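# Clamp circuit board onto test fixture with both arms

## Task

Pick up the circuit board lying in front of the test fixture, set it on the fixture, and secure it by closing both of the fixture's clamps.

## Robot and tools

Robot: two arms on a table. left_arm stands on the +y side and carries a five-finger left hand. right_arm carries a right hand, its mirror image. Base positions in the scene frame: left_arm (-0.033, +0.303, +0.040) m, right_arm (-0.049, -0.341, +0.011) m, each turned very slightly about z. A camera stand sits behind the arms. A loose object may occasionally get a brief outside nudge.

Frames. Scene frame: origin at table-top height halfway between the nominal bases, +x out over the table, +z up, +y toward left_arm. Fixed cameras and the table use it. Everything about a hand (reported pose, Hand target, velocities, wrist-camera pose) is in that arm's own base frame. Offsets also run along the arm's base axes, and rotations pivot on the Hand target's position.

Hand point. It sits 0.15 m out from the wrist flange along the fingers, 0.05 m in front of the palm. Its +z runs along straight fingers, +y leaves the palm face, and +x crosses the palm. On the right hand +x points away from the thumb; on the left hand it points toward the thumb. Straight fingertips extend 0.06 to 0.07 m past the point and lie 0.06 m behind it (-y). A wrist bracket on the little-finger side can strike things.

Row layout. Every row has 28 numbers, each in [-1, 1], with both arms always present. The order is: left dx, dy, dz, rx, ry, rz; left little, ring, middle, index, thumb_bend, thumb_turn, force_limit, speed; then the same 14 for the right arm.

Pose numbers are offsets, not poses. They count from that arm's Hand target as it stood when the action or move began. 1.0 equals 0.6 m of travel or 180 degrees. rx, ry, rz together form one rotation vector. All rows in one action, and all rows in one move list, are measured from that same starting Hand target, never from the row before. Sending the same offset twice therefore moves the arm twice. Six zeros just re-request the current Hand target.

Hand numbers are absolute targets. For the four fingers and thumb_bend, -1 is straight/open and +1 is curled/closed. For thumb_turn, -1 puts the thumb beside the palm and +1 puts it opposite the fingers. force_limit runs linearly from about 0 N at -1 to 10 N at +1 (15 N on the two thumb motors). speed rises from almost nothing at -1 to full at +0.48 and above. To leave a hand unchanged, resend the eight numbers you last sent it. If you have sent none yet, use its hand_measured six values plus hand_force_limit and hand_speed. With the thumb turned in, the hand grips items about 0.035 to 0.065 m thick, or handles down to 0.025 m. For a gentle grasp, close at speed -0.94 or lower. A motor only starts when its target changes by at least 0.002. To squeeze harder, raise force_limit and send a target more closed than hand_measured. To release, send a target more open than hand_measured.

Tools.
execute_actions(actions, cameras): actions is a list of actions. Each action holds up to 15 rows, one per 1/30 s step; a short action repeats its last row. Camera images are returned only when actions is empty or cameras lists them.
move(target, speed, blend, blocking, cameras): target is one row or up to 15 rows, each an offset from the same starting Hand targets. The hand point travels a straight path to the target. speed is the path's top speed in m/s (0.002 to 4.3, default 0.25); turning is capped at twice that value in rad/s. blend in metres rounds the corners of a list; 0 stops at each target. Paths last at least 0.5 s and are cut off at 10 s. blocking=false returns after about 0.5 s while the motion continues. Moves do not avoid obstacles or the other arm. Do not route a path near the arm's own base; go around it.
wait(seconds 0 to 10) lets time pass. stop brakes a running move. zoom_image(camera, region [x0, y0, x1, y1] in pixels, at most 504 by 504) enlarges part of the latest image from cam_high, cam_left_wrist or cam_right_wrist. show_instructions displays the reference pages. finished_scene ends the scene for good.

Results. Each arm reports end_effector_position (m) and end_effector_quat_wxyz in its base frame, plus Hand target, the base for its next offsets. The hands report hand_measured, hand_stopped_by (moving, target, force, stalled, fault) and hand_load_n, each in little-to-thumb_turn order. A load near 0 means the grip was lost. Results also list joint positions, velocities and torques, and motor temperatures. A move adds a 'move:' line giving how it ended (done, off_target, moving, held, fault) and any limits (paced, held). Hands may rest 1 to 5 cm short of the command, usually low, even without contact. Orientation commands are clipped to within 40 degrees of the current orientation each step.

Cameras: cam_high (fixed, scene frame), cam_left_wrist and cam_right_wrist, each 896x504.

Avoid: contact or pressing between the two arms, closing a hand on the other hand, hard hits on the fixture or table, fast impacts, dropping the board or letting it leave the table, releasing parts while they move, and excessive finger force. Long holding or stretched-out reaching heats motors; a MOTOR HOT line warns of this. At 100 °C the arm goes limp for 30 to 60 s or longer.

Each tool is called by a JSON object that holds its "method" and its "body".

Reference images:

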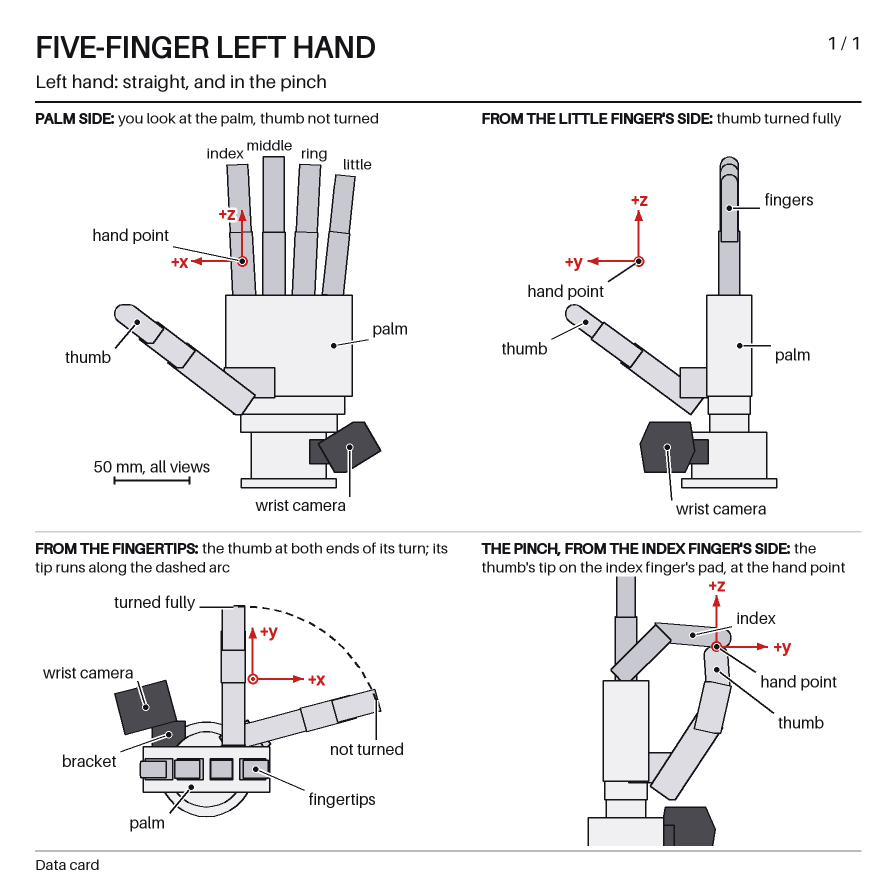

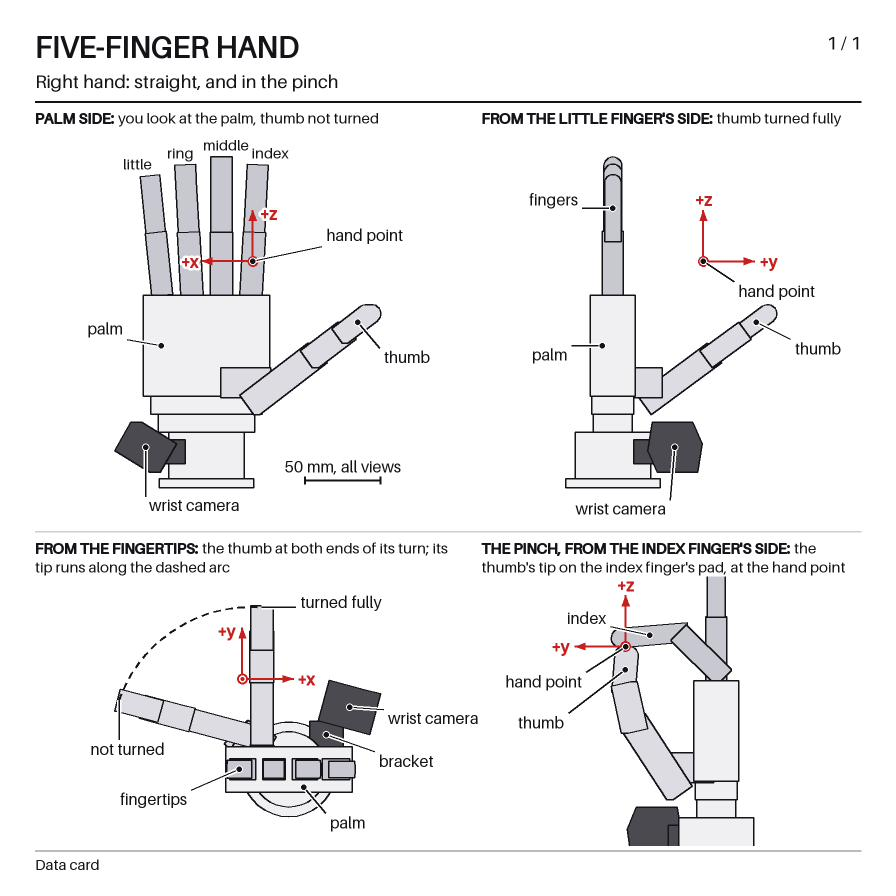

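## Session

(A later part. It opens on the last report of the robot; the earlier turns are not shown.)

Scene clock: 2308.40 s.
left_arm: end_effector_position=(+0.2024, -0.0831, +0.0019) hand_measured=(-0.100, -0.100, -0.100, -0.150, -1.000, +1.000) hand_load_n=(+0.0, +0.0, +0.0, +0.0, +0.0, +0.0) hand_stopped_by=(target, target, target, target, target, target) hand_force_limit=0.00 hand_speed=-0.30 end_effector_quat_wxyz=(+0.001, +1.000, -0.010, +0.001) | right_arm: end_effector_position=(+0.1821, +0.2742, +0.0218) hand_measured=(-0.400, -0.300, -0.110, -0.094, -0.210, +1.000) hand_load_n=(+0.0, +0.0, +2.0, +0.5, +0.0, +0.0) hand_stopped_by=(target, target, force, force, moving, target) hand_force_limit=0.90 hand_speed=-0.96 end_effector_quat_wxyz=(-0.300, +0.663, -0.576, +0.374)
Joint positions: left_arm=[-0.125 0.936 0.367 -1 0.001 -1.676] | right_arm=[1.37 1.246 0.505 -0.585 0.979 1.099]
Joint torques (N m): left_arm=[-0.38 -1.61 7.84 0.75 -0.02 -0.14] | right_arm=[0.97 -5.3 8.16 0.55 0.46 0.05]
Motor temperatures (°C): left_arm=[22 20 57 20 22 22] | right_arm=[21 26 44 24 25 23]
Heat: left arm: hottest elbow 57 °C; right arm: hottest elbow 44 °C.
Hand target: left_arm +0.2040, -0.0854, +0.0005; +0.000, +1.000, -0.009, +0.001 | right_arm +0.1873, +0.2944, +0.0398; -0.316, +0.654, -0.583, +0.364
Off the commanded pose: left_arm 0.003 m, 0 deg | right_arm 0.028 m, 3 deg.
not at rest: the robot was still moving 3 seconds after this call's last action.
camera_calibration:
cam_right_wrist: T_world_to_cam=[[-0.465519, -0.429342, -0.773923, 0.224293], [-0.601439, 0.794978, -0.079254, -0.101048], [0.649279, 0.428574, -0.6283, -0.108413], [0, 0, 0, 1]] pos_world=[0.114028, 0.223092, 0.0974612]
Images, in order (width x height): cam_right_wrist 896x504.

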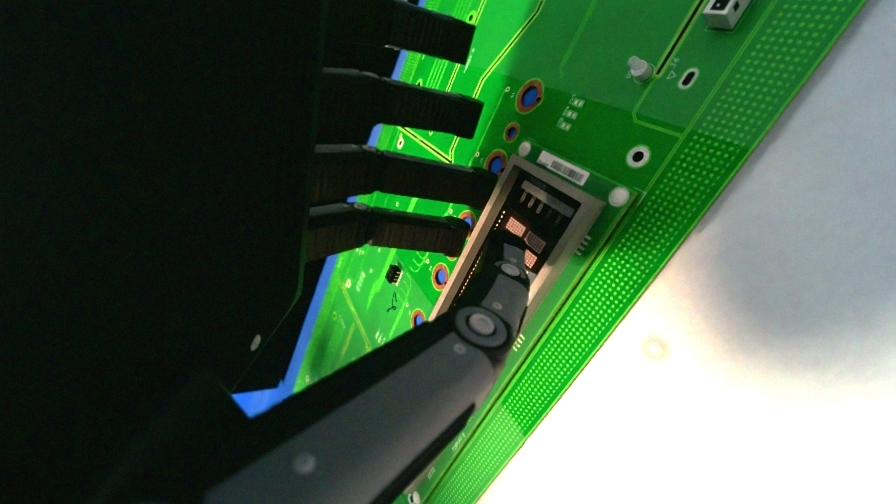

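{"method": "execute_actions", "body": {"actions": [[[0,0,0,0,0,0,-0.1,-0.1,-0.1,-0.15,-1,1,0,-0.3,0,0,0,0,0,0,-0.4,-0.3,-0.2,-0.2,-0.5,1,0.3,-0.3]],[[0,0,0,0,0,0,-0.1,-0.1,-0.1,-0.15,-1,1,0,-0.3,0,0,0,0,0,0,-0.4,-0.3,-0.2,-0.2,-0.5,1,0.3,-0.3]]], "cameras": ["cam_right_wrist","cam_left_wrist"]}}

{"method": "zoom_image", "body": {"camera": "cam_right_wrist", "region": [440, 140, 740, 400]}}

Scene clock: 2314.53 s.
left_arm: end_effector_position=(+0.2024, -0.0831, +0.0019) hand_measured=(-0.100, -0.100, -0.100, -0.150, -1.000, +1.000) hand_load_n=(+0.0, +0.0, +0.0, +0.0, +0.0, -0.5) hand_stopped_by=(target, target, target, target, target, target) hand_force_limit=0.00 hand_speed=-0.30 end_effector_quat_wxyz=(+0.001, +1.000, -0.010, +0.001) | right_arm: end_effector_position=(+0.1821, +0.2742, +0.0218) hand_measured=(-0.400, -0.300, -0.200, -0.200, -0.500, +1.000) hand_load_n=(+0.0, +0.0, +0.0, +0.0, -0.5, +0.0) hand_stopped_by=(target, target, target, target, target, target) hand_force_limit=0.30 hand_speed=-0.30 end_effector_quat_wxyz=(-0.300, +0.663, -0.576, +0.374)
Joint positions: left_arm=[-0.125 0.936 0.367 -1 0.001 -1.676] | right_arm=[1.37 1.246 0.505 -0.585 0.979 1.099]
Joint torques (N m): left_arm=[-0.38 -1.61 7.83 0.73 -0.02 -0.14] | right_arm=[0.97 -5.25 8.17 0.55 0.46 0.05]
Motor temperatures (°C): left_arm=[22 20 57 20 22 22] | right_arm=[21 26 45 24 25 23]
Heat: left arm: hottest elbow 57 °C; right arm: hottest elbow 45 °C.
Hand target: left_arm +0.2040, -0.0854, +0.0005; +0.000, +1.000, -0.009, +0.001 | right_arm +0.1873, +0.2944, +0.0398; -0.316, +0.654, -0.583, +0.364
Off the commanded pose: left_arm 0.003 m, 0 deg | right_arm 0.028 m, 3 deg.
camera_calibration:
cam_left_wrist: T_world_to_cam=[[0.2566, 0.966419, 0.0138011, 0.0252756], [0.852731, -0.233089, 0.46746, -0.187517], [0.45498, -0.108181, -0.883906, 0.0172715], [0, 0, 0, 1]] pos_world=[0.145557, -0.0662665, 0.102574]
cam_right_wrist: T_world_to_cam=[[-0.465519, -0.429342, -0.773923, 0.224293], [-0.601439, 0.794978, -0.079254, -0.101048], [0.649279, 0.428574, -0.6283, -0.108413], [0, 0, 0, 1]] pos_world=[0.114028, 0.223092, 0.0974612]
Images, in order (width x height): cam_left_wrist 896x504, cam_right_wrist 896x504.

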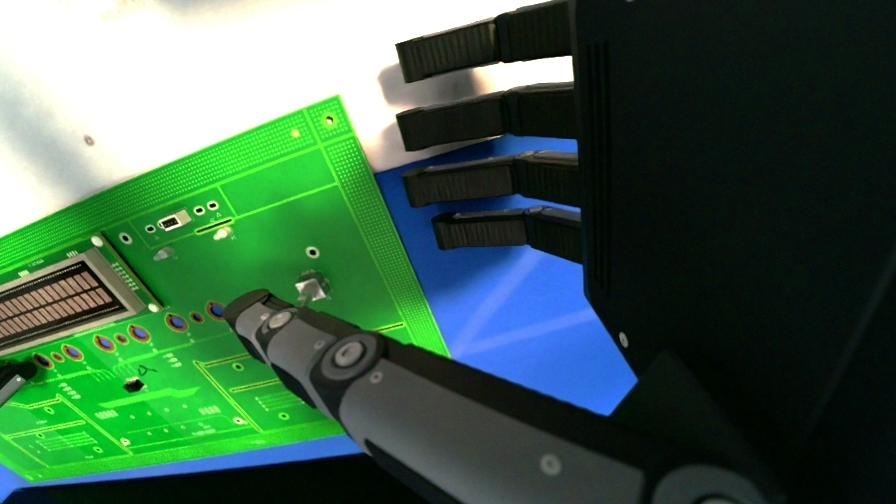

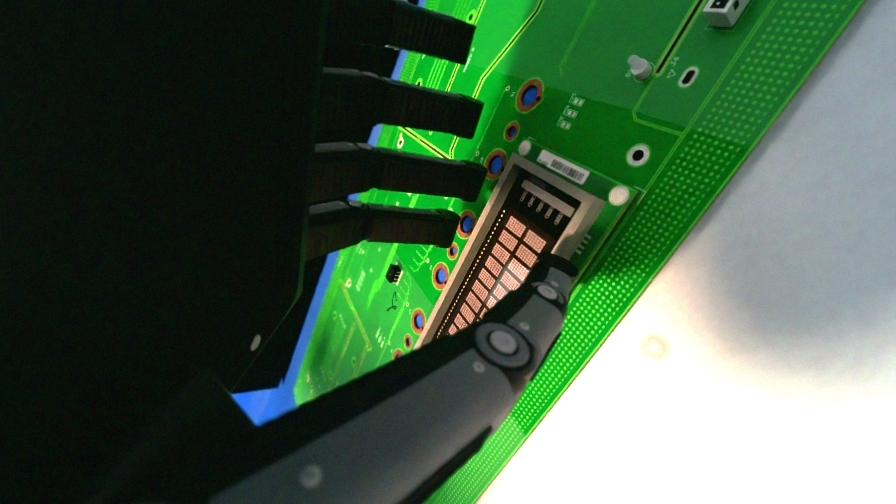

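Scaled by 1.680.

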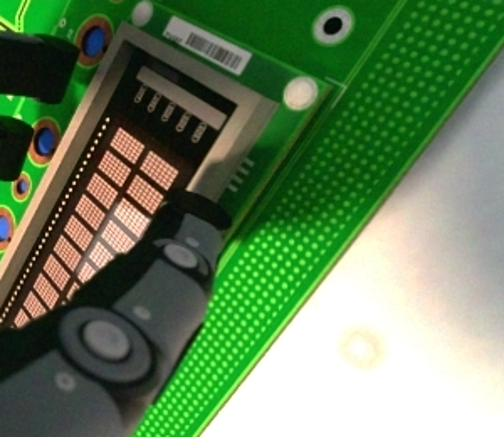

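{"method": "move", "body": {"target": [[0,0,0,0,0,0,-0.1,-0.1,-0.1,-0.15,-1,1,0,-0.3,-0.005,0,0.022,0,0,0,-0.4,-0.3,-0.2,-0.2,-0.5,1,0.3,-0.3],[0,0,0,0,0,0,-0.1,-0.1,-0.1,-0.15,-1,1,0,-0.3,-0.0143,-0.031,-0.0448,-0.008,-0.011,0,-0.4,-0.3,-0.2,-0.2,-0.5,1,0.3,-0.3]], "speed": 0.08, "cameras": ["cam_right_wrist"]}}

{"method": "zoom_image", "body": {"camera": "cam_right_wrist", "region": [440, 140, 740, 400]}}

Scene clock: 2334.20 s.
left_arm: end_effector_position=(+0.2024, -0.0831, +0.0019) hand_measured=(-0.100, -0.100, -0.100, -0.150, -1.000, +1.000) hand_load_n=(+0.0, +0.0, +0.0, +0.0, +0.0, +0.0) hand_stopped_by=(target, target, target, target, target, target) hand_force_limit=0.00 hand_speed=-0.30 end_effector_quat_wxyz=(+0.001, +1.000, -0.010, +0.001) | right_arm: end_effector_position=(+0.1800, +0.2733, +0.0150) hand_measured=(-0.400, -0.300, -0.200, -0.200, -0.500, +1.000) hand_load_n=(+0.0, +0.0, +0.0, +0.0, -1.0, -2.0) hand_stopped_by=(target, target, target, target, target, target) hand_force_limit=0.30 hand_speed=-0.30 end_effector_quat_wxyz=(-0.312, +0.655, -0.569, +0.387)
Joint positions: left_arm=[-0.125 0.936 0.367 -1 0.001 -1.676] | right_arm=[1.402 1.278 0.487 -0.56 1.026 1.138]
Joint torques (N m): left_arm=[-0.38 -1.61 7.84 0.73 -0.02 -0.14] | right_arm=[1.73 -4.07 4.31 1.4 0.48 0.2]
Motor temperatures (°C): left_arm=[22 20 55 20 21 22] | right_arm=[21 26 47 24 25 23]
Heat: left arm: hottest elbow 55 °C; right arm: hottest elbow 47 °C.
Hand target: left_arm +0.2040, -0.0854, +0.0005; +0.000, +1.000, -0.009, +0.001 | right_arm +0.1787, +0.2757, +0.0128; -0.318, +0.651, -0.573, +0.383
Off the commanded pose: left_arm 0.003 m, 0 deg | right_arm 0.004 m, 1 deg.
move: done
camera_calibration:
cam_right_wrist: T_world_to_cam=[[-0.432161, -0.429431, -0.792985, 0.211924], [-0.598225, 0.794519, -0.104241, -0.102253], [0.674806, 0.429335, -0.600257, -0.116097], [0, 0, 0, 1]] pos_world=[0.108758, 0.222093, 0.0877056]
Images, in order (width x height): cam_right_wrist 896x504.

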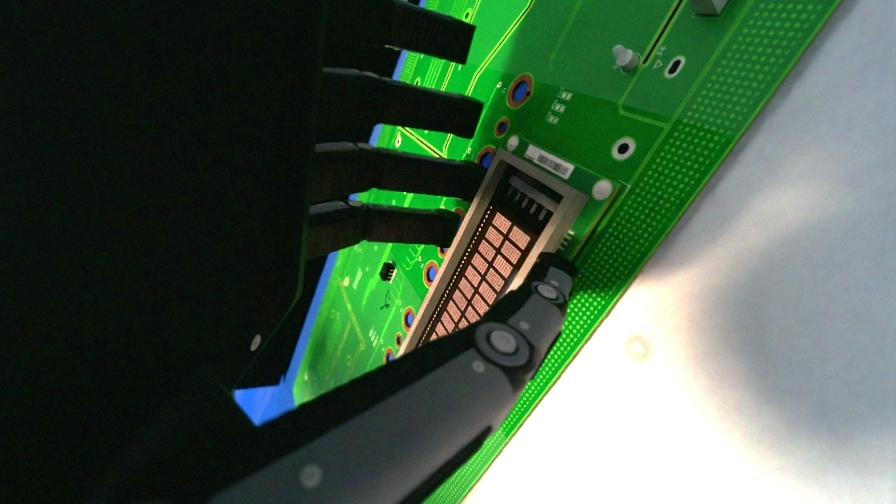

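Scaled by 1.680.

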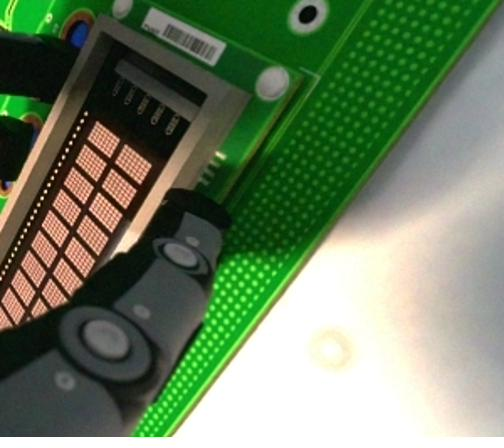

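{"method": "move", "body": {"target": [0,0,0,0,0,0,-0.1,-0.1,-0.1,-0.15,-1,1,0,-0.3,0.011,0.028,0.028,0.008,0.011,0,-0.4,-0.3,-0.2,-0.2,-0.5,1,0.3,-0.3], "speed": 0.04, "cameras": ["cam_right_wrist"]}}

{"method": "zoom_image", "body": {"camera": "cam_right_wrist", "region": [440, 140, 740, 400]}}

Scene clock: 2339.57 s.
left_arm: end_effector_position=(+0.2024, -0.0831, +0.0019) hand_measured=(-0.100, -0.100, -0.100, -0.150, -1.000, +1.000) hand_load_n=(+0.0, +0.0, +0.0, +0.0, +0.0, +0.0) hand_stopped_by=(target, target, target, target, target, target) hand_force_limit=0.00 hand_speed=-0.30 end_effector_quat_wxyz=(+0.001, +1.000, -0.010, +0.001) | right_arm: end_effector_position=(+0.1804, +0.2740, +0.0150) hand_measured=(-0.400, -0.300, -0.200, -0.200, -0.500, +1.000) hand_load_n=(-0.5, +0.0, +0.5, +0.0, +0.0, +0.0) hand_stopped_by=(target, target, target, target, target, target) hand_force_limit=0.30 hand_speed=-0.30 end_effector_quat_wxyz=(-0.304, +0.660, -0.577, +0.374)
Joint positions: left_arm=[-0.125 0.936 0.367 -1 0.001 -1.676] | right_arm=[1.38 1.264 0.492 -0.56 0.987 1.118]
Joint torques (N m): left_arm=[-0.44 -1.61 7.86 0.75 -0.02 -0.14] | right_arm=[0.62 -5.07 7.77 0.7 0.23 -0.03]
Motor temperatures (°C): left_arm=[22 20 55 20 21 22] | right_arm=[21 26 46 24 25 23]
Heat: left arm: hottest elbow 55 °C; right arm: hottest elbow 46 °C.
Hand target: left_arm +0.2040, -0.0854, +0.0005; +0.000, +1.000, -0.009, +0.001 | right_arm +0.1853, +0.2927, +0.0298; -0.316, +0.654, -0.583, +0.364
Off the commanded pose: left_arm 0.003 m, 0 deg | right_arm 0.024 m, 2 deg.
move: off_target (right_arm)
camera_calibration:
cam_right_wrist: T_world_to_cam=[[-0.460881, -0.422053, -0.780679, 0.215277], [-0.599287, 0.796824, -0.0769862, -0.103465], [0.654556, 0.432369, -0.620172, -0.113548], [0, 0, 0, 1]] pos_world=[0.111536, 0.222396, 0.0896775]
Images, in order (width x height): cam_right_wrist 896x504.

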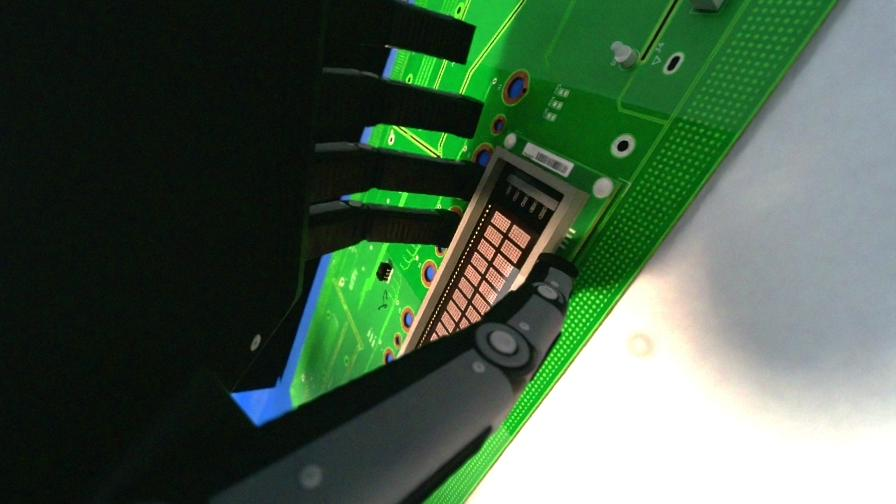

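Scaled by 1.680.

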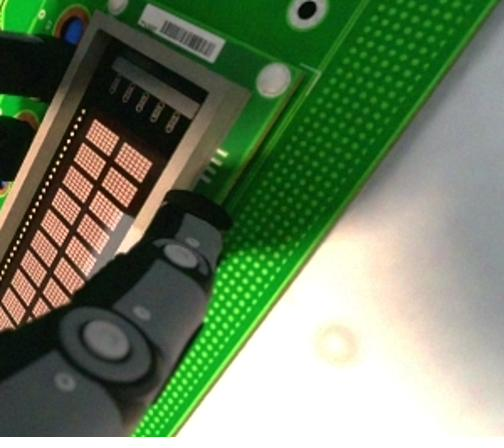

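{"method": "execute_actions", "body": {"actions": [[[0,0,0,0,0,0,-0.1,-0.1,-0.1,-0.15,-1,1,0,-0.3,0,0,0,0,0,0,-0.4,-0.3,0.4,0.4,-0.1,1,-0.1,-0.6]],[[0,0,0,0,0,0,-0.1,-0.1,-0.1,-0.15,-1,1,0,-0.3,0,0,0,0,0,0,-0.4,-0.3,0.4,0.4,-0.1,1,-0.1,-0.6]],[[0,0,0,0,0,0,-0.1,-0.1,-0.1,-0.15,-1,1,0,-0.3,0,0,0,0,0,0,-0.4,-0.3,0.4,0.4,-0.1,1,-0.1,-0.6]],[[0,0,0,0,0,0,-0.1,-0.1,-0.1,-0.15,-1,1,0,-0.3,0,0,0,0,0,0,-0.4,-0.3,0.5,0.5,0,1,0.9,-0.96]],[[0,0,0,0,0,0,-0.1,-0.1,-0.1,-0.15,-1,1,0,-0.3,0,0,0,0,0,0,-0.4,-0.3,0.5,0.5,0,1,0.9,-0.96]]]}}

Scene clock: 2347.97 s.
left_arm: end_effector_position=(+0.2024, -0.0831, +0.0019) hand_measured=(-0.100, -0.100, -0.100, -0.150, -1.000, +1.000) hand_load_n=(+0.0, +0.0, +0.0, +0.0, +0.0, +0.0) hand_stopped_by=(target, target, target, target, target, target) hand_force_limit=0.00 hand_speed=-0.30 end_effector_quat_wxyz=(+0.001, +1.000, -0.010, +0.001) | right_arm: end_effector_position=(+0.1813, +0.2740, +0.0156) hand_measured=(-0.400, -0.300, -0.162, -0.130, -0.474, +1.000) hand_load_n=(+0.0, +0.0, +10.5, +8.5, +18.0, +1.0) hand_stopped_by=(target, target, force, force, force, target) hand_force_limit=0.90 hand_speed=-0.96 end_effector_quat_wxyz=(-0.304, +0.659, -0.577, +0.375)
Joint positions: left_arm=[-0.125 0.936 0.367 -1 0.001 -1.676] | right_arm=[1.378 1.264 0.493 -0.56 0.988 1.117]
Joint torques (N m): left_arm=[-0.38 -1.55 7.83 0.76 -0.02 -0.14] | right_arm=[0.85 -5.07 7.71 0.72 0.16 -0.02]
Motor temperatures (°C): left_arm=[22 20 55 20 21 22] | right_arm=[21 26 45 24 25 23]
Heat: left arm: hottest elbow 55 °C; right arm: hottest elbow 45 °C.
Hand target: left_arm +0.2040, -0.0854, +0.0005; +0.000, +1.000, -0.009, +0.001 | right_arm +0.1853, +0.2926, +0.0297; -0.316, +0.654, -0.583, +0.364
Off the commanded pose: left_arm 0.003 m, 0 deg | right_arm 0.024 m, 2 deg.

{"method": "move", "body": {"target": [0,0,0,0,0,0,-0.1,-0.1,-0.1,-0.15,-1,1,0,-0.3,0.002,0.004,0.02,0.003,0.005,0,-0.4,-0.3,0.5,0.5,0,1,0.9,-0.96], "speed": 0.03, "cameras": ["cam_left_wrist"]}}

Scene clock: 2353.97 s.
left_arm: end_effector_position=(+0.2024, -0.0831, +0.0019) hand_measured=(-0.100, -0.100, -0.100, -0.150, -1.000, +1.000) hand_load_n=(+0.0, +0.5, +0.0, +0.5, +0.0, +0.0) hand_stopped_by=(target, target, target, target, target, target) hand_force_limit=0.00 hand_speed=-0.30 end_effector_quat_wxyz=(+0.001, +1.000, -0.010, +0.001) | right_arm: end_effector_position=(+0.1807, +0.2763, +0.0238) hand_measured=(-0.400, -0.300, -0.160, -0.130, -0.470, +1.000) hand_load_n=(+0.0, +0.0, +0.0, +0.0, +0.0, +0.0) hand_stopped_by=(target, target, force, force, force, target) hand_force_limit=0.90 hand_speed=-0.96 end_effector_quat_wxyz=(-0.301, +0.662, -0.581, +0.365)
Joint positions: left_arm=[-0.125 0.936 0.367 -1 0.001 -1.676] | right_arm=[1.368 1.235 0.508 -0.591 0.963 1.105]
Joint torques (N m): left_arm=[-0.38 -1.61 7.84 0.73 -0.01 -0.14] | right_arm=[0.56 -5.19 8.25 0.55 0.34 -0.01]
Motor temperatures (°C): left_arm=[22 20 55 20 21 22] | right_arm=[21 26 46 24 25 23]
Heat: left arm: hottest elbow 55 °C; right arm: hottest elbow 46 °C.
Hand target: left_arm +0.2040, -0.0854, +0.0005; +0.000, +1.000, -0.009, +0.001 | right_arm +0.1866, +0.2950, +0.0417; -0.314, +0.655, -0.587, +0.356
Off the commanded pose: left_arm 0.003 m, 0 deg | right_arm 0.027 m, 2 deg.
move: off_target (right_arm)
camera_calibration:
cam_left_wrist: T_world_to_cam=[[0.2566, 0.966419, 0.0138011, 0.0252756], [0.852731, -0.233089, 0.46746, -0.187517], [0.45498, -0.108181, -0.883906, 0.0172715], [0, 0, 0, 1]] pos_world=[0.145557, -0.0662665, 0.102574]
Images, in order (width x height): cam_left_wrist 896x504.

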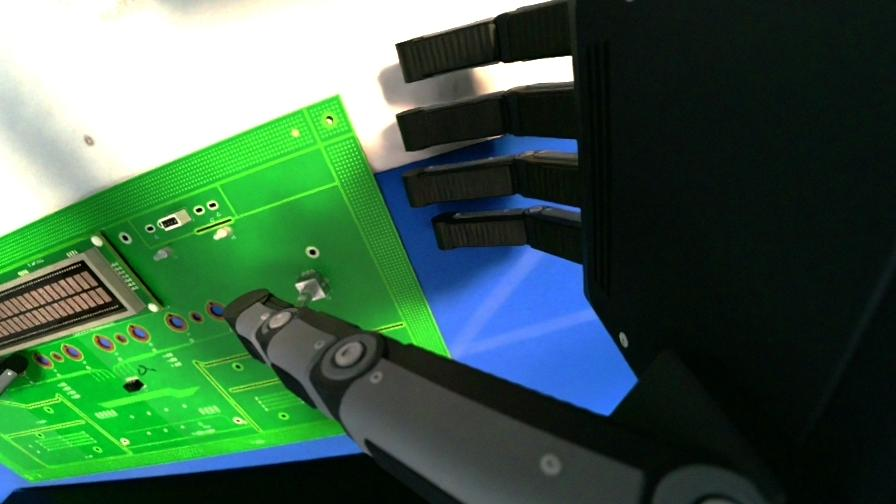

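{"method": "execute_actions", "body": {"actions": [[[0,0,0,0,0,0,-0.1,-0.1,-0.1,-0.15,-1,1,0,-0.3,0,0,0,0,0,0,-0.4,-0.35,-0.27,-0.27,-0.6,1,0.3,-0.3]],[[0,0,0,0,0,0,-0.1,-0.1,-0.1,-0.15,-1,1,0,-0.3,0,0,0,0,0,0,-0.4,-0.35,-0.27,-0.27,-0.6,1,0.3,-0.3]]]}}

{"method": "move", "body": {"target": [[0,0,0,0,0,0,-0.1,-0.1,-0.1,-0.15,-1,1,0,-0.3,-0.003,-0.008,0.012,0,0,0,-0.4,-0.35,-0.27,-0.27,-0.42,1,0.3,-0.3],[0,0,0,0,0,0,-0.1,-0.1,-0.1,-0.15,-1,1,0,-0.3,-0.0193,-0.033,-0.0545,-0.011,-0.016,0,-0.4,-0.35,-0.27,-0.27,-0.42,1,0.3,-0.3]], "speed": 0.08, "cameras": ["cam_right_wrist","cam_left_wrist"]}}

{"method": "zoom_image", "body": {"camera": "cam_right_wrist", "region": [440, 140, 740, 400]}}

Scene clock: 2390.30 s.
left_arm: end_effector_position=(+0.2024, -0.0831, +0.0019) hand_measured=(-0.100, -0.100, -0.100, -0.150, -1.000, +1.000) hand_load_n=(+0.0, +0.0, +0.0, +0.0, +0.0, +0.0) hand_stopped_by=(target, target, target, target, target, target) hand_force_limit=0.00 hand_speed=-0.30 end_effector_quat_wxyz=(+0.001, +1.000, -0.010, +0.001) | right_arm: end_effector_position=(+0.1807, +0.2763, +0.0238) hand_measured=(-0.400, -0.350, -0.270, -0.270, -0.600, +1.000) hand_load_n=(+0.0, +0.0, +0.0, +0.0, +0.0, +0.0) hand_stopped_by=(target, target, target, target, target, target) hand_force_limit=0.30 hand_speed=-0.30 end_effector_quat_wxyz=(-0.301, +0.662, -0.581, +0.365)
Joint positions: left_arm=[-0.125 0.936 0.367 -1 0.001 -1.676] | right_arm=[1.368 1.235 0.508 -0.591 0.963 1.105]
Joint torques (N m): left_arm=[-0.38 -1.61 7.84 0.73 -0.01 -0.14] | right_arm=[0.56 -5.19 8.24 0.55 0.35 -0.01]
Heat: left arm: hottest elbow 54 °C; right arm: hottest elbow 47 °C.
Hand target: left_arm +0.2040, -0.0854, +0.0005; +0.000, +1.000, -0.009, +0.001 | right_arm +0.1866, +0.2950, +0.0418; -0.315, +0.655, -0.587, +0.356
Off the commanded pose: left_arm 0.003 m, 0 deg | right_arm 0.027 m, 2 deg.

Scene clock: 2392.03 s.
left_arm: end_effector_position=(+0.2024, -0.0831, +0.0019) hand_measured=(-0.100, -0.100, -0.100, -0.150, -1.000, +1.000) hand_load_n=(+0.0, +0.0, +0.0, +0.0, +0.0, +0.0) hand_stopped_by=(target, target, target, target, target, target) hand_force_limit=0.00 hand_speed=-0.30 end_effector_quat_wxyz=(+0.001, +1.000, -0.010, +0.001) | right_arm: end_effector_position=(+0.1756, +0.2745, +0.0126) hand_measured=(-0.400, -0.350, -0.270, -0.270, -0.420, +1.000) hand_load_n=(+0.0, +0.0, +0.0, +0.0, -0.5, -3.0) hand_stopped_by=(target, target, target, target, target, target) hand_force_limit=0.30 hand_speed=-0.30 end_effector_quat_wxyz=(-0.314, +0.656, -0.567, +0.386)
Joint positions: left_arm=[-0.125 0.936 0.367 -1 0.001 -1.676] | right_arm=[1.419 1.287 0.486 -0.566 1.029 1.159]
Joint torques (N m): left_arm=[-0.38 -1.67 7.86 0.76 -0.02 -0.14] | right_arm=[1.49 -3.84 4.11 1.33 0.48 0.25]
Heat: left arm: hottest elbow 54 °C; right arm: hottest elbow 47 °C.
Hand target: left_arm +0.2040, -0.0854, +0.0005; +0.000, +1.000, -0.009, +0.001 | right_arm +0.1750, +0.2750, +0.0089; -0.318, +0.652, -0.573, +0.383
Off the commanded pose: left_arm 0.003 m, 0 deg | right_arm 0.004 m, 1 deg.
move: done
camera_calibration:
cam_left_wrist: T_world_to_cam=[[0.2566, 0.966419, 0.0138011, 0.0252756], [0.852731, -0.233089, 0.46746, -0.187517], [0.45498, -0.108181, -0.883906, 0.0172715], [0, 0, 0, 1]] pos_world=[0.145557, -0.0662665, 0.102574]
cam_right_wrist: T_world_to_cam=[[-0.428619, -0.430841, -0.794142, 0.208429], [-0.602753, 0.791136, -0.103889, -0.104315], [0.673034, 0.434143, -0.598787, -0.116029], [0, 0, 0, 1]] pos_world=[0.104552, 0.222701, 0.0852085]
Images, in order (width x height): cam_left_wrist 896x504, cam_right_wrist 896x504.

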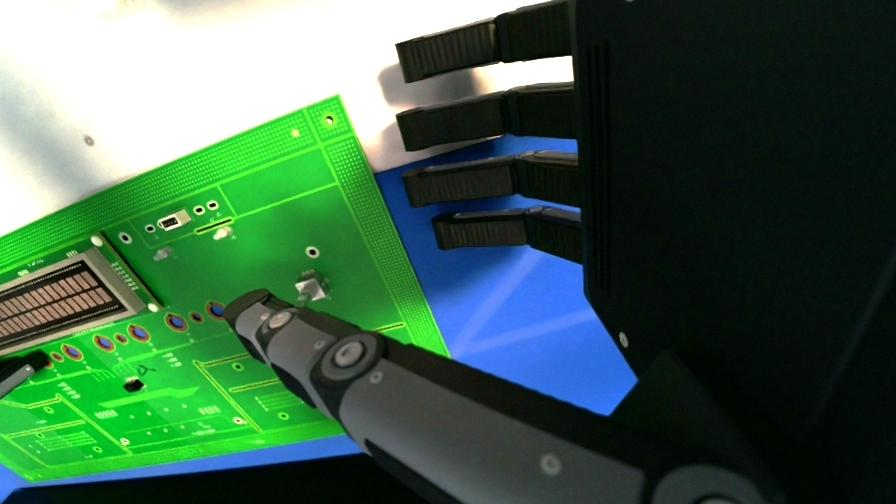

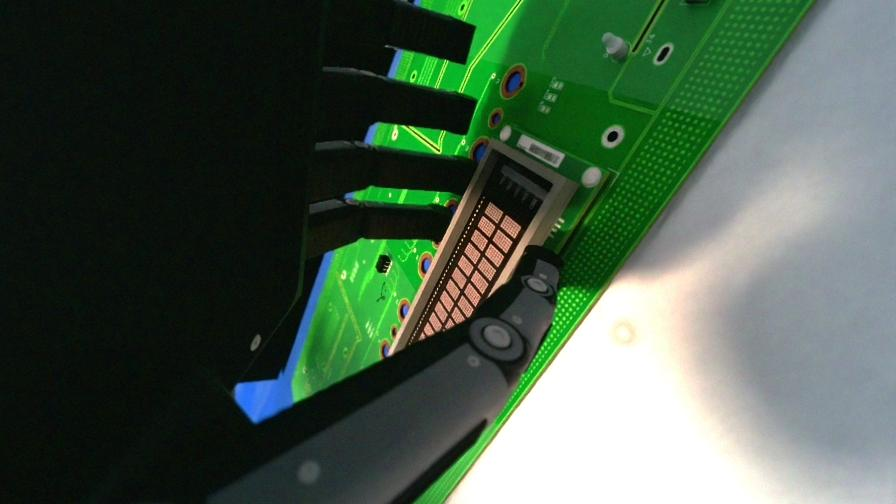

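Scaled by 1.680.

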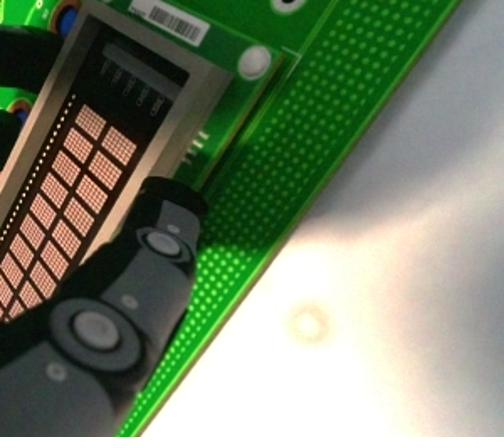

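{"method": "move", "body": {"target": [0,0,0,0,0,0,-0.1,-0.1,-0.1,-0.15,-1,1,0,-0.3,0.011,0.028,0.031,0.008,0.011,0,-0.4,-0.35,-0.27,-0.27,-0.42,1,0.3,-0.3], "speed": 0.04}}

Scene clock: 2395.83 s.
left_arm: end_effector_position=(+0.2024, -0.0831, +0.0019) hand_measured=(-0.100, -0.100, -0.100, -0.150, -1.000, +1.000) hand_load_n=(+0.0, +0.0, +0.0, +0.0, +0.0, +0.0) hand_stopped_by=(target, target, target, target, target, target) hand_force_limit=0.00 hand_speed=-0.30 end_effector_quat_wxyz=(+0.001, +1.000, -0.010, +0.001) | right_arm: end_effector_position=(+0.1768, +0.2754, +0.0143) hand_measured=(-0.400, -0.350, -0.270, -0.270, -0.420, +1.000) hand_load_n=(+0.0, +0.0, -0.5, +0.0, +0.0, +0.0) hand_stopped_by=(target, target, target, target, target, target) hand_force_limit=0.30 hand_speed=-0.30 end_effector_quat_wxyz=(-0.307, +0.659, -0.578, +0.372)
Joint positions: left_arm=[-0.125 0.936 0.367 -1 0.001 -1.676] | right_arm=[1.394 1.267 0.491 -0.567 0.99 1.14]
Joint torques (N m): left_arm=[-0.38 -1.55 7.87 0.75 -0.02 -0.14] | right_arm=[0.5 -4.89 7.64 0.55 0.24 -0.02]
Heat: left arm: hottest elbow 53 °C; right arm: hottest elbow 46 °C.
Hand target: left_arm +0.2040, -0.0854, +0.0005; +0.000, +1.000, -0.009, +0.001 | right_arm +0.1816, +0.2921, +0.0277; -0.316, +0.654, -0.583, +0.364
Off the commanded pose: left_arm 0.003 m, 0 deg | right_arm 0.022 m, 2 deg.
move: off_target (right_arm)

{"method": "move", "body": {"target": [0,0,0,0,0,0,-0.1,-0.1,-0.1,-0.15,-1,1,0,-0.3,-0.001,-0.002,-0.009,-0.002,-0.002,0,-0.4,-0.35,-0.27,-0.27,-0.42,1,0.3,-0.3], "speed": 0.04}}

Scene clock: 2401.73 s.
left_arm: end_effector_position=(+0.2024, -0.0831, +0.0019) hand_measured=(-0.100, -0.100, -0.100, -0.150, -1.000, +1.000) hand_load_n=(+0.0, +0.0, +0.0, +0.5, +0.0, +0.0) hand_stopped_by=(target, target, target, target, target, target) hand_force_limit=0.00 hand_speed=-0.30 end_effector_quat_wxyz=(+0.001, +1.000, -0.010, +0.001) | right_arm: end_effector_position=(+0.1769, +0.2753, +0.0142) hand_measured=(-0.400, -0.350, -0.270, -0.270, -0.420, +1.000) hand_load_n=(-0.5, +0.0, -0.5, +0.0, +0.0, +0.0) hand_stopped_by=(target, target, target, target, target, target) hand_force_limit=0.30 hand_speed=-0.30 end_effector_quat_wxyz=(-0.307, +0.659, -0.577, +0.372)
Joint positions: left_arm=[-0.125 0.936 0.367 -1 0.001 -1.676] | right_arm=[1.394 1.267 0.491 -0.567 0.99 1.14]
Joint torques (N m): left_arm=[-0.44 -1.55 7.86 0.73 -0.01 -0.14] | right_arm=[1.03 -3.6 7.17 0.98 0.55 0.05]
Heat: left arm: hottest elbow 53 °C; right arm: hottest elbow 46 °C.
Hand target: left_arm +0.2040, -0.0854, +0.0005; +0.000, +1.000, -0.009, +0.001 | right_arm +0.1810, +0.2908, +0.0223; -0.316, +0.654, -0.581, +0.368
Off the commanded pose: left_arm 0.003 m, 0 deg | right_arm 0.018 m, 1 deg.
move: off_target (right_arm)

{"method": "move", "body": {"target": [0,0,0,0,0,0,-0.1,-0.1,-0.1,-0.15,-1,1,0,-0.3,-0.001,-0.002,-0.009,-0.002,-0.002,0,-0.4,-0.35,-0.27,-0.27,-0.42,1,0.3,-0.3], "speed": 0.04}}

Scene clock: 2407.40 s.
left_arm: end_effector_position=(+0.2024, -0.0831, +0.0019) hand_measured=(-0.100, -0.100, -0.100, -0.150, -1.000, +1.000) hand_load_n=(+0.0, +0.0, +0.0, +0.5, +0.0, +0.0) hand_stopped_by=(target, target, target, target, target, target) hand_force_limit=0.00 hand_speed=-0.30 end_effector_quat_wxyz=(+0.001, +1.000, -0.010, +0.001) | right_arm: end_effector_position=(+0.1775, +0.2748, +0.0133) hand_measured=(-0.400, -0.350, -0.270, -0.270, -0.420, +1.000) hand_load_n=(+0.0, +0.0, -1.5, +0.0, +1.0, -0.5) hand_stopped_by=(target, target, target, target, target, target) hand_force_limit=0.30 hand_speed=-0.30 end_effector_quat_wxyz=(-0.307, +0.659, -0.574, +0.378)
Joint positions: left_arm=[-0.125 0.936 0.367 -1 0.001 -1.676] | right_arm=[1.398 1.276 0.491 -0.565 1.002 1.14]
Joint torques (N m): left_arm=[-0.44 -1.61 7.84 0.75 -0.01 -0.14] | right_arm=[1.2 -2.96 6.67 1.35 0.44 0.11]
Heat: left arm: hottest elbow 53 °C; right arm: hottest elbow 46 °C.
Hand target: left_arm +0.2040, -0.0854, +0.0005; +0.000, +1.000, -0.009, +0.001 | right_arm +0.1803, +0.2897, +0.0169; -0.316, +0.654, -0.579, +0.372
Off the commanded pose: left_arm 0.003 m, 0 deg | right_arm 0.016 m, 1 deg.
move: off_target (right_arm)

{"method": "execute_actions", "body": {"actions": [[[0,0,0,0,0,0,-0.1,-0.1,-0.1,-0.15,-1,1,0,-0.3,0,0,0,0,0,0,-0.4,-0.35,0.4,0.4,-0.1,1,-0.1,-0.6]],[[0,0,0,0,0,0,-0.1,-0.1,-0.1,-0.15,-1,1,0,-0.3,0,0,0,0,0,0,-0.4,-0.35,0.4,0.4,-0.1,1,-0.1,-0.6]],[[0,0,0,0,0,0,-0.1,-0.1,-0.1,-0.15,-1,1,0,-0.3,0,0,0,0,0,0,-0.4,-0.35,0.4,0.4,-0.1,1,-0.1,-0.6]],[[0,0,0,0,0,0,-0.1,-0.1,-0.1,-0.15,-1,1,0,-0.3,0,0,0,0,0,0,-0.4,-0.35,0.5,0.5,0,1,0.9,-0.96]],[[0,0,0,0,0,0,-0.1,-0.1,-0.1,-0.15,-1,1,0,-0.3,0,0,0,0,0,0,-0.4,-0.35,0.5,0.5,0,1,0.9,-0.96]]]}}

Scene clock: 2415.87 s.
left_arm: end_effector_position=(+0.2024, -0.0831, +0.0019) hand_measured=(-0.100, -0.100, -0.100, -0.150, -1.000, +1.000) hand_load_n=(+0.0, +0.0, +0.0, +0.0, +0.0, +0.0) hand_stopped_by=(target, target, target, target, target, target) hand_force_limit=0.00 hand_speed=-0.30 end_effector_quat_wxyz=(+0.001, +1.000, -0.010, +0.001) | right_arm: end_effector_position=(+0.1781, +0.2749, +0.0137) hand_measured=(-0.400, -0.350, -0.210, -0.196, -0.408, +1.000) hand_load_n=(+0.0, +0.0, +10.5, +6.0, +15.0, +0.5) hand_stopped_by=(target, target, force, force, force, target) hand_force_limit=0.90 hand_speed=-0.96 end_effector_quat_wxyz=(-0.308, +0.658, -0.573, +0.379)
Joint positions: left_arm=[-0.125 0.936 0.367 -1 0.001 -1.676] | right_arm=[1.399 1.277 0.491 -0.564 1.006 1.14]
Joint torques (N m): left_arm=[-0.38 -1.55 7.84 0.73 -0.02 -0.14] | right_arm=[1.2 -3.02 6.65 1.29 0.27 0.11]
Heat: left arm: hottest elbow 53 °C; right arm: hottest elbow 46 °C.
Hand target: left_arm +0.2040, -0.0854, +0.0005; +0.000, +1.000, -0.009, +0.001 | right_arm +0.1803, +0.2897, +0.0169; -0.316, +0.654, -0.579, +0.372
Off the commanded pose: left_arm 0.003 m, 0 deg | right_arm 0.015 m, 1 deg.

{"method": "move", "body": {"target": [0,0,0,0,0,0,-0.1,-0.1,-0.1,-0.15,-1,1,0,-0.3,0.004,0.009,0.035,0.006,0.008,0,-0.4,-0.35,0.5,0.5,0,1,0.9,-0.96], "speed": 0.03, "cameras": ["cam_left_wrist"]}}

Scene clock: 2420.80 s.
left_arm: end_effector_position=(+0.2024, -0.0831, +0.0019) hand_measured=(-0.100, -0.100, -0.100, -0.150, -1.000, +1.000) hand_load_n=(+0.0, +0.0, +0.0, +0.0, +0.0, +0.0) hand_stopped_by=(target, target, target, target, target, target) hand_force_limit=0.00 hand_speed=-0.30 end_effector_quat_wxyz=(+0.001, +1.000, -0.010, +0.001) | right_arm: end_effector_position=(+0.1772, +0.2770, +0.0213) hand_measured=(-0.400, -0.350, -0.210, -0.196, -0.406, +1.000) hand_load_n=(+0.0, +0.0, +0.0, +0.0, +0.0, +0.0) hand_stopped_by=(target, target, force, force, force, target) hand_force_limit=0.90 hand_speed=-0.96 end_effector_quat_wxyz=(-0.302, +0.662, -0.580, +0.366)
Joint positions: left_arm=[-0.125 0.936 0.367 -1 0.001 -1.676] | right_arm=[1.384 1.246 0.507 -0.598 0.971 1.13]
Joint torques (N m): left_arm=[-0.38 -1.55 7.84 0.75 -0.01 -0.14] | right_arm=[0.56 -5.13 8.06 0.51 0.35 -0.02]
Heat: left arm: hottest elbow 53 °C; right arm: hottest elbow 46 °C.
Hand target: left_arm +0.2040, -0.0854, +0.0005; +0.000, +1.000, -0.009, +0.001 | right_arm +0.1827, +0.2950, +0.0378; -0.314, +0.655, -0.586, +0.358
Off the commanded pose: left_arm 0.003 m, 0 deg | right_arm 0.025 m, 2 deg.
move: off_target (right_arm)
camera_calibration:
cam_left_wrist: T_world_to_cam=[[0.2566, 0.966419, 0.0138011, 0.0252756], [0.852731, -0.233089, 0.46746, -0.187517], [0.45498, -0.108181, -0.883906, 0.0172715], [0, 0, 0, 1]] pos_world=[0.145557, -0.0662665, 0.102574]
Images, in order (width x height): cam_left_wrist 896x504.

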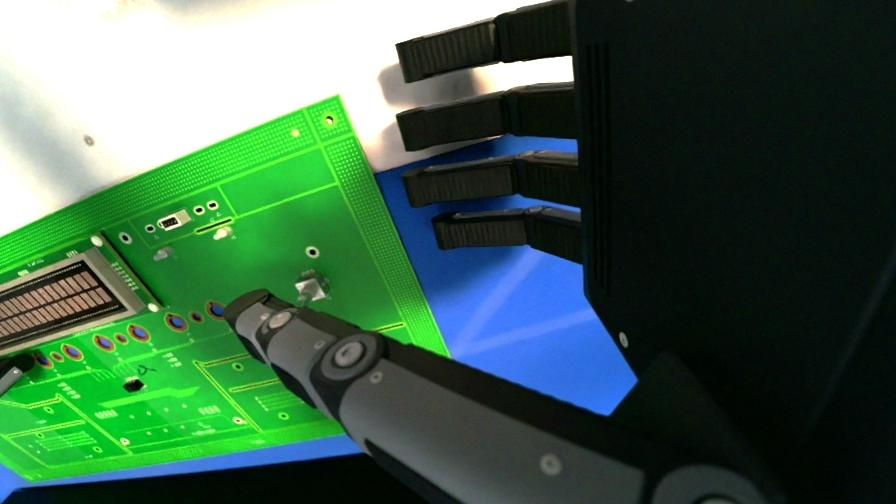

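{"method": "execute_actions", "body": {"actions": [[[0,0,0,0,0,0,-0.1,-0.1,-0.1,-0.15,-1,1,0,-0.3,0,0,0,0,0,0,-0.4,-0.35,-0.25,-0.25,-0.62,1,0.3,-0.3]],[[0,0,0,0,0,0,-0.1,-0.1,-0.1,-0.15,-1,1,0,-0.3,0,0,0,0,0,0,-0.4,-0.35,-0.25,-0.25,-0.62,1,0.3,-0.3]]]}}

{"method": "move", "body": {"target": [[0,0,0,0,0,0,-0.1,-0.1,-0.1,-0.15,-1,1,0,-0.3,0.0067,0,0.03,0.0317,0.0024,-0.0095,-0.4,-0.35,-0.2,-0.2,-0.5,1,0.3,-0.3],[0,0,0,0,0,0,-0.1,-0.1,-0.1,-0.15,-1,1,0,-0.3,-0.0053,-0.0325,-0.037,0.0317,0.0024,-0.0095,-0.4,-0.35,-0.2,-0.2,-0.5,1,0.3,-0.3]], "speed": 0.08, "cameras": ["cam_right_wrist"]}}

{"method": "zoom_image", "body": {"camera": "cam_right_wrist", "region": [440, 140, 740, 400]}}

Scene clock: 2535.23 s.
left_arm: end_effector_position=(+0.2024, -0.0831, +0.0019) hand_measured=(-0.100, -0.100, -0.100, -0.150, -1.000, +1.000) hand_load_n=(+0.5, +0.0, +0.0, +0.0, +0.0, +0.0) hand_stopped_by=(target, target, target, target, target, target) hand_force_limit=0.00 hand_speed=-0.30 end_effector_quat_wxyz=(+0.001, +1.000, -0.010, +0.001) | right_arm: end_effector_position=(+0.1771, +0.2769, +0.0213) hand_measured=(-0.400, -0.350, -0.250, -0.250, -0.620, +1.000) hand_load_n=(+0.0, +0.0, +0.0, +0.0, +0.0, +0.5) hand_stopped_by=(target, target, target, target, target, target) hand_force_limit=0.30 hand_speed=-0.30 end_effector_quat_wxyz=(-0.302, +0.662, -0.580, +0.366)
Joint positions: left_arm=[-0.125 0.936 0.367 -1 0.001 -1.676] | right_arm=[1.384 1.246 0.507 -0.598 0.971 1.129]
Joint torques (N m): left_arm=[-0.44 -1.55 7.86 0.73 -0.01 -0.14] | right_arm=[0.56 -5.19 8.06 0.51 0.36 -0.01]
Motor temperatures (°C): left_arm=[22 20 52 20 21 22] | right_arm=[21 26 51 24 25 23]
Heat: left arm: hottest elbow 52 °C; right arm: hottest elbow 51 °C.
Hand target: left_arm +0.2040, -0.0854, +0.0005; +0.000, +1.000, -0.009, +0.001 | right_arm +0.1827, +0.2950, +0.0378; -0.314, +0.655, -0.586, +0.358
Off the commanded pose: left_arm 0.003 m, 0 deg | right_arm 0.025 m, 2 deg.

Scene clock: 2537.20 s.
left_arm: end_effector_position=(+0.2024, -0.0831, +0.0019) hand_measured=(-0.100, -0.100, -0.100, -0.150, -1.000, +1.000) hand_load_n=(+0.0, +0.0, +0.0, +0.5, +0.0, +0.0) hand_stopped_by=(target, target, target, target, target, target) hand_force_limit=0.00 hand_speed=-0.30 end_effector_quat_wxyz=(+0.001, +1.000, -0.010, +0.001) | right_arm: end_effector_position=(+0.1808, +0.2743, +0.0181) hand_measured=(-0.400, -0.350, -0.200, -0.200, -0.500, +1.000) hand_load_n=(+0.0, +0.0, +0.0, +0.0, +0.0, +0.0) hand_stopped_by=(target, target, target, target, target, target) hand_force_limit=0.30 hand_speed=-0.30 end_effector_quat_wxyz=(-0.336, +0.634, -0.611, +0.335)
Joint positions: left_arm=[-0.125 0.936 0.367 -1 0.001 -1.676] | right_arm=[1.358 1.193 0.438 -0.48 0.949 1.149]
Joint torques (N m): left_arm=[-0.44 -1.55 7.86 0.76 -0.01 -0.14] | right_arm=[1.61 -3.25 4.52 1.52 0.36 0.18]
Heat: left arm: hottest elbow 52 °C; right arm: hottest elbow 51 °C.
Hand target: left_arm +0.2040, -0.0854, +0.0005; +0.000, +1.000, -0.009, +0.001 | right_arm +0.1796, +0.2756, +0.0157; -0.339, +0.631, -0.614, +0.331
Off the commanded pose: left_arm 0.003 m, 0 deg | right_arm 0.003 m, 1 deg.
move: done
camera_calibration:
cam_right_wrist: T_world_to_cam=[[-0.484139, -0.305786, -0.81982, 0.191155], [-0.57702, 0.815918, 0.036425, -0.114447], [0.657767, 0.490687, -0.571462, -0.129451], [0, 0, 0, 1]] pos_world=[0.111657, 0.215352, 0.0869051]
Images, in order (width x height): cam_right_wrist 896x504.

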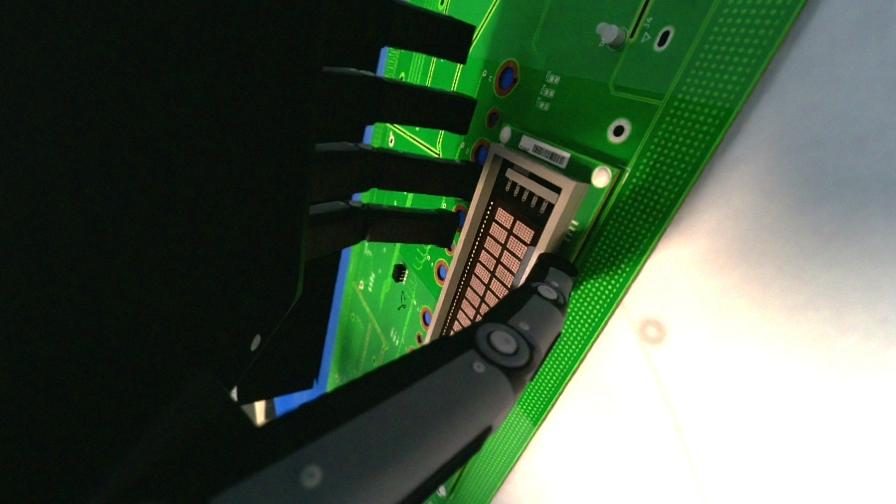

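Scaled by 1.680.

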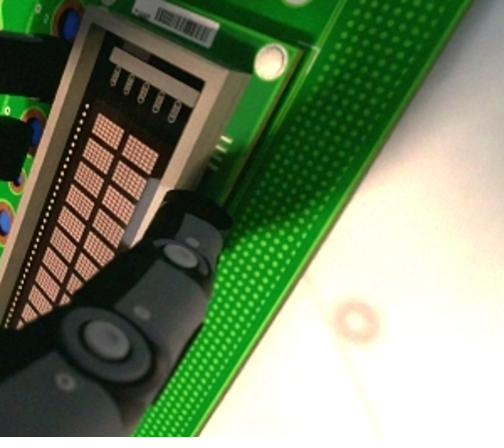

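{"method": "move", "body": {"target": [[0,0,0,0,0,0,-0.1,-0.1,-0.1,-0.15,-1,1,0,-0.3,0,0.0,-0.0055,0,0,0,-0.4,-0.35,-0.2,-0.2,-0.5,1,0.3,-0.3]], "speed": 0.08}}

Scene clock: 2540.33 s.
left_arm: end_effector_position=(+0.2024, -0.0831, +0.0019) hand_measured=(-0.100, -0.100, -0.100, -0.150, -1.000, +1.000) hand_load_n=(+0.0, +0.0, +0.0, +0.0, +0.0, +0.0) hand_stopped_by=(target, target, target, target, target, target) hand_force_limit=0.00 hand_speed=-0.30 end_effector_quat_wxyz=(+0.001, +1.000, -0.010, +0.001) | right_arm: end_effector_position=(+0.1812, +0.2755, +0.0172) hand_measured=(-0.400, -0.350, -0.200, -0.200, -0.500, +1.000) hand_load_n=(+0.0, +0.0, -2.0, +0.0, +0.0, +0.0) hand_stopped_by=(target, target, target, target, target, target) hand_force_limit=0.30 hand_speed=-0.30 end_effector_quat_wxyz=(-0.338, +0.632, -0.612, +0.334)
Joint positions: left_arm=[-0.125 0.936 0.367 -1 0.001 -1.676] | right_arm=[1.358 1.198 0.436 -0.468 0.949 1.15]
Joint torques (N m): left_arm=[-0.44 -1.61 7.84 0.73 -0.01 -0.14] | right_arm=[1.55 -2.84 4.3 1.62 0.32 0.18]
Heat: left arm: hottest elbow 52 °C; right arm: hottest elbow 50 °C.
Hand target: left_arm +0.2040, -0.0854, +0.0005; +0.000, +1.000, -0.009, +0.001 | right_arm +0.1795, +0.2755, +0.0123; -0.339, +0.631, -0.614, +0.331
Off the commanded pose: left_arm 0.003 m, 0 deg | right_arm 0.005 m, 0 deg.
move: done

{"method": "move", "body": {"target": [[0,0,0,0,0,0,-0.1,-0.1,-0.1,-0.15,-1,1,0,-0.3,0.004,0.004,0.025,0,-0.0167,0,-0.4,-0.35,-0.2,-0.2,-0.5,1,0.3,-0.3],[0,0,0,0,0,0,-0.1,-0.1,-0.1,-0.15,-1,1,0,-0.3,0,-0.002,0.001,0,-0.0167,0,-0.4,-0.35,-0.2,-0.2,-0.5,1,0.3,-0.3]], "speed": 0.08, "cameras": ["cam_right_wrist"]}}

{"method": "zoom_image", "body": {"camera": "cam_right_wrist", "region": [440, 140, 740, 400]}}

Scene clock: 2552.83 s.
left_arm: end_effector_position=(+0.2024, -0.0831, +0.0019) hand_measured=(-0.100, -0.100, -0.100, -0.150, -1.000, +1.000) hand_load_n=(+0.0, +0.0, +0.0, +0.0, -0.5, +0.0) hand_stopped_by=(target, target, target, target, target, target) hand_force_limit=0.00 hand_speed=-0.30 end_effector_quat_wxyz=(+0.001, +1.000, -0.010, +0.001) | right_arm: end_effector_position=(+0.1807, +0.2740, +0.0167) hand_measured=(-0.400, -0.350, -0.200, -0.200, -0.500, +1.000) hand_load_n=(+0.0, +0.0, +0.0, +0.0, +0.0, -1.5) hand_stopped_by=(target, target, target, target, target, target) hand_force_limit=0.30 hand_speed=-0.30 end_effector_quat_wxyz=(-0.353, +0.625, -0.603, +0.349)
Joint positions: left_arm=[-0.125 0.936 0.367 -1 0.001 -1.676] | right_arm=[1.389 1.212 0.421 -0.449 1.005 1.17]
Joint torques (N m): left_arm=[-0.38 -1.55 7.84 0.75 -0.02 -0.14] | right_arm=[1.67 -2.84 4.27 1.52 0.5 0.19]
Heat: left arm: hottest elbow 52 °C; right arm: hottest elbow 47 °C.
Hand target: left_arm +0.2040, -0.0854, +0.0005; +0.000, +1.000, -0.009, +0.001 | right_arm +0.1795, +0.2743, +0.0129; -0.355, +0.623, -0.605, +0.347
Off the commanded pose: left_arm 0.003 m, 0 deg | right_arm 0.004 m, 1 deg.
move: done
camera_calibration:
cam_right_wrist: T_world_to_cam=[[-0.441332, -0.302909, -0.844673, 0.181776], [-0.579118, 0.815179, 0.0102502, -0.11325], [0.685455, 0.493689, -0.535185, -0.136472], [0, 0, 0, 1]] pos_world=[0.108184, 0.214755, 0.0816644]
Images, in order (width x height): cam_right_wrist 896x504.

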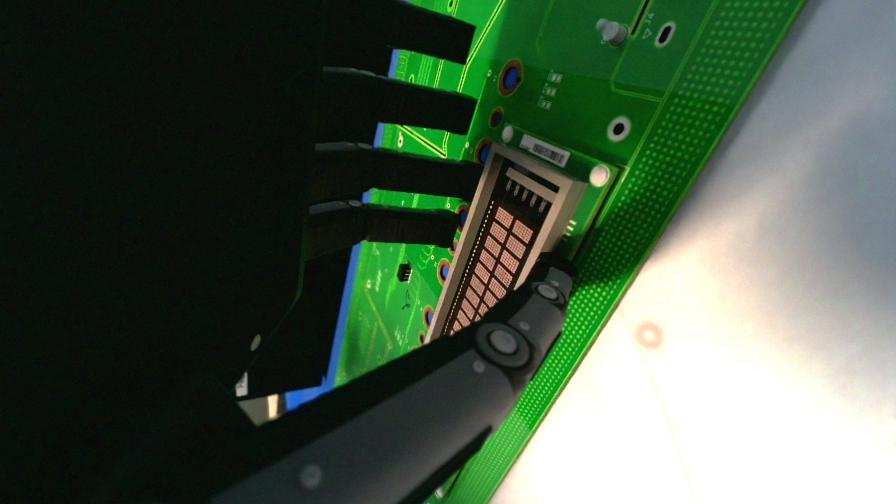

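Scaled by 1.680.

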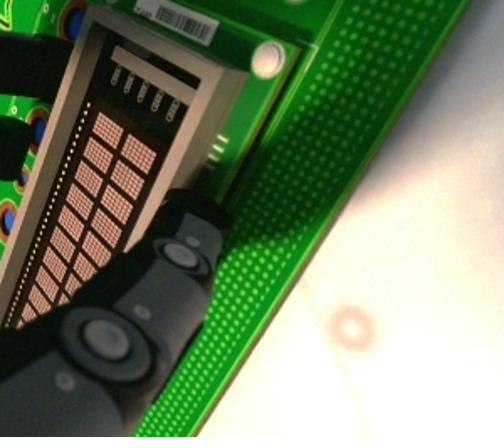

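{"method": "execute_actions", "body": {"actions": [[[0,0,0,0,0,0,-0.1,-0.1,-0.1,-0.15,-1,1,0,-0.3,0,0,0,0,0,0,-0.4,-0.3,0.4,0.4,-0.1,1,-0.1,-0.6]],[[0,0,0,0,0,0,-0.1,-0.1,-0.1,-0.15,-1,1,0,-0.3,0,0,0,0,0,0,-0.4,-0.3,0.4,0.4,-0.1,1,-0.1,-0.6]],[[0,0,0,0,0,0,-0.1,-0.1,-0.1,-0.15,-1,1,0,-0.3,0,0,0,0,0,0,-0.4,-0.3,0.4,0.4,-0.1,1,-0.1,-0.6]],[[0,0,0,0,0,0,-0.1,-0.1,-0.1,-0.15,-1,1,0,-0.3,0,0,0,0,0,0,-0.4,-0.3,0.5,0.5,0,1,0.9,-0.96]],[[0,0,0,0,0,0,-0.1,-0.1,-0.1,-0.15,-1,1,0,-0.3,0,0,0,0,0,0,-0.4,-0.3,0.5,0.5,0,1,0.9,-0.96]]]}}

Scene clock: 2563.17 s.
left_arm: end_effector_position=(+0.2024, -0.0831, +0.0019) hand_measured=(-0.100, -0.100, -0.100, -0.150, -1.000, +1.000) hand_load_n=(+0.0, +0.0, +0.0, +0.0, +0.0, +0.0) hand_stopped_by=(target, target, target, target, target, target) hand_force_limit=0.00 hand_speed=-0.30 end_effector_quat_wxyz=(+0.001, +1.000, -0.010, +0.001) | right_arm: end_effector_position=(+0.1813, +0.2742, +0.0172) hand_measured=(-0.400, -0.300, -0.162, -0.084, -0.482, +1.000) hand_load_n=(+0.0, +0.0, +9.0, +10.0, +13.0, -0.5) hand_stopped_by=(target, target, force, force, force, target) hand_force_limit=0.90 hand_speed=-0.96 end_effector_quat_wxyz=(-0.354, +0.623, -0.603, +0.350)
Joint positions: left_arm=[-0.125 0.936 0.367 -1 0.001 -1.676] | right_arm=[1.389 1.212 0.421 -0.446 1.008 1.171]
Joint torques (N m): left_arm=[-0.38 -1.55 7.86 0.73 -0.01 -0.14] | right_arm=[1.67 -2.9 4.29 1.44 0.36 0.19]
Motor temperatures (°C): left_arm=[22 20 52 20 21 22] | right_arm=[21 26 46 24 25 23]
Heat: left arm: hottest elbow 52 °C; right arm: hottest elbow 46 °C.
Hand target: left_arm +0.2040, -0.0854, +0.0005; +0.000, +1.000, -0.009, +0.001 | right_arm +0.1795, +0.2743, +0.0130; -0.355, +0.622, -0.605, +0.347
Off the commanded pose: left_arm 0.003 m, 0 deg | right_arm 0.005 m, 0 deg.


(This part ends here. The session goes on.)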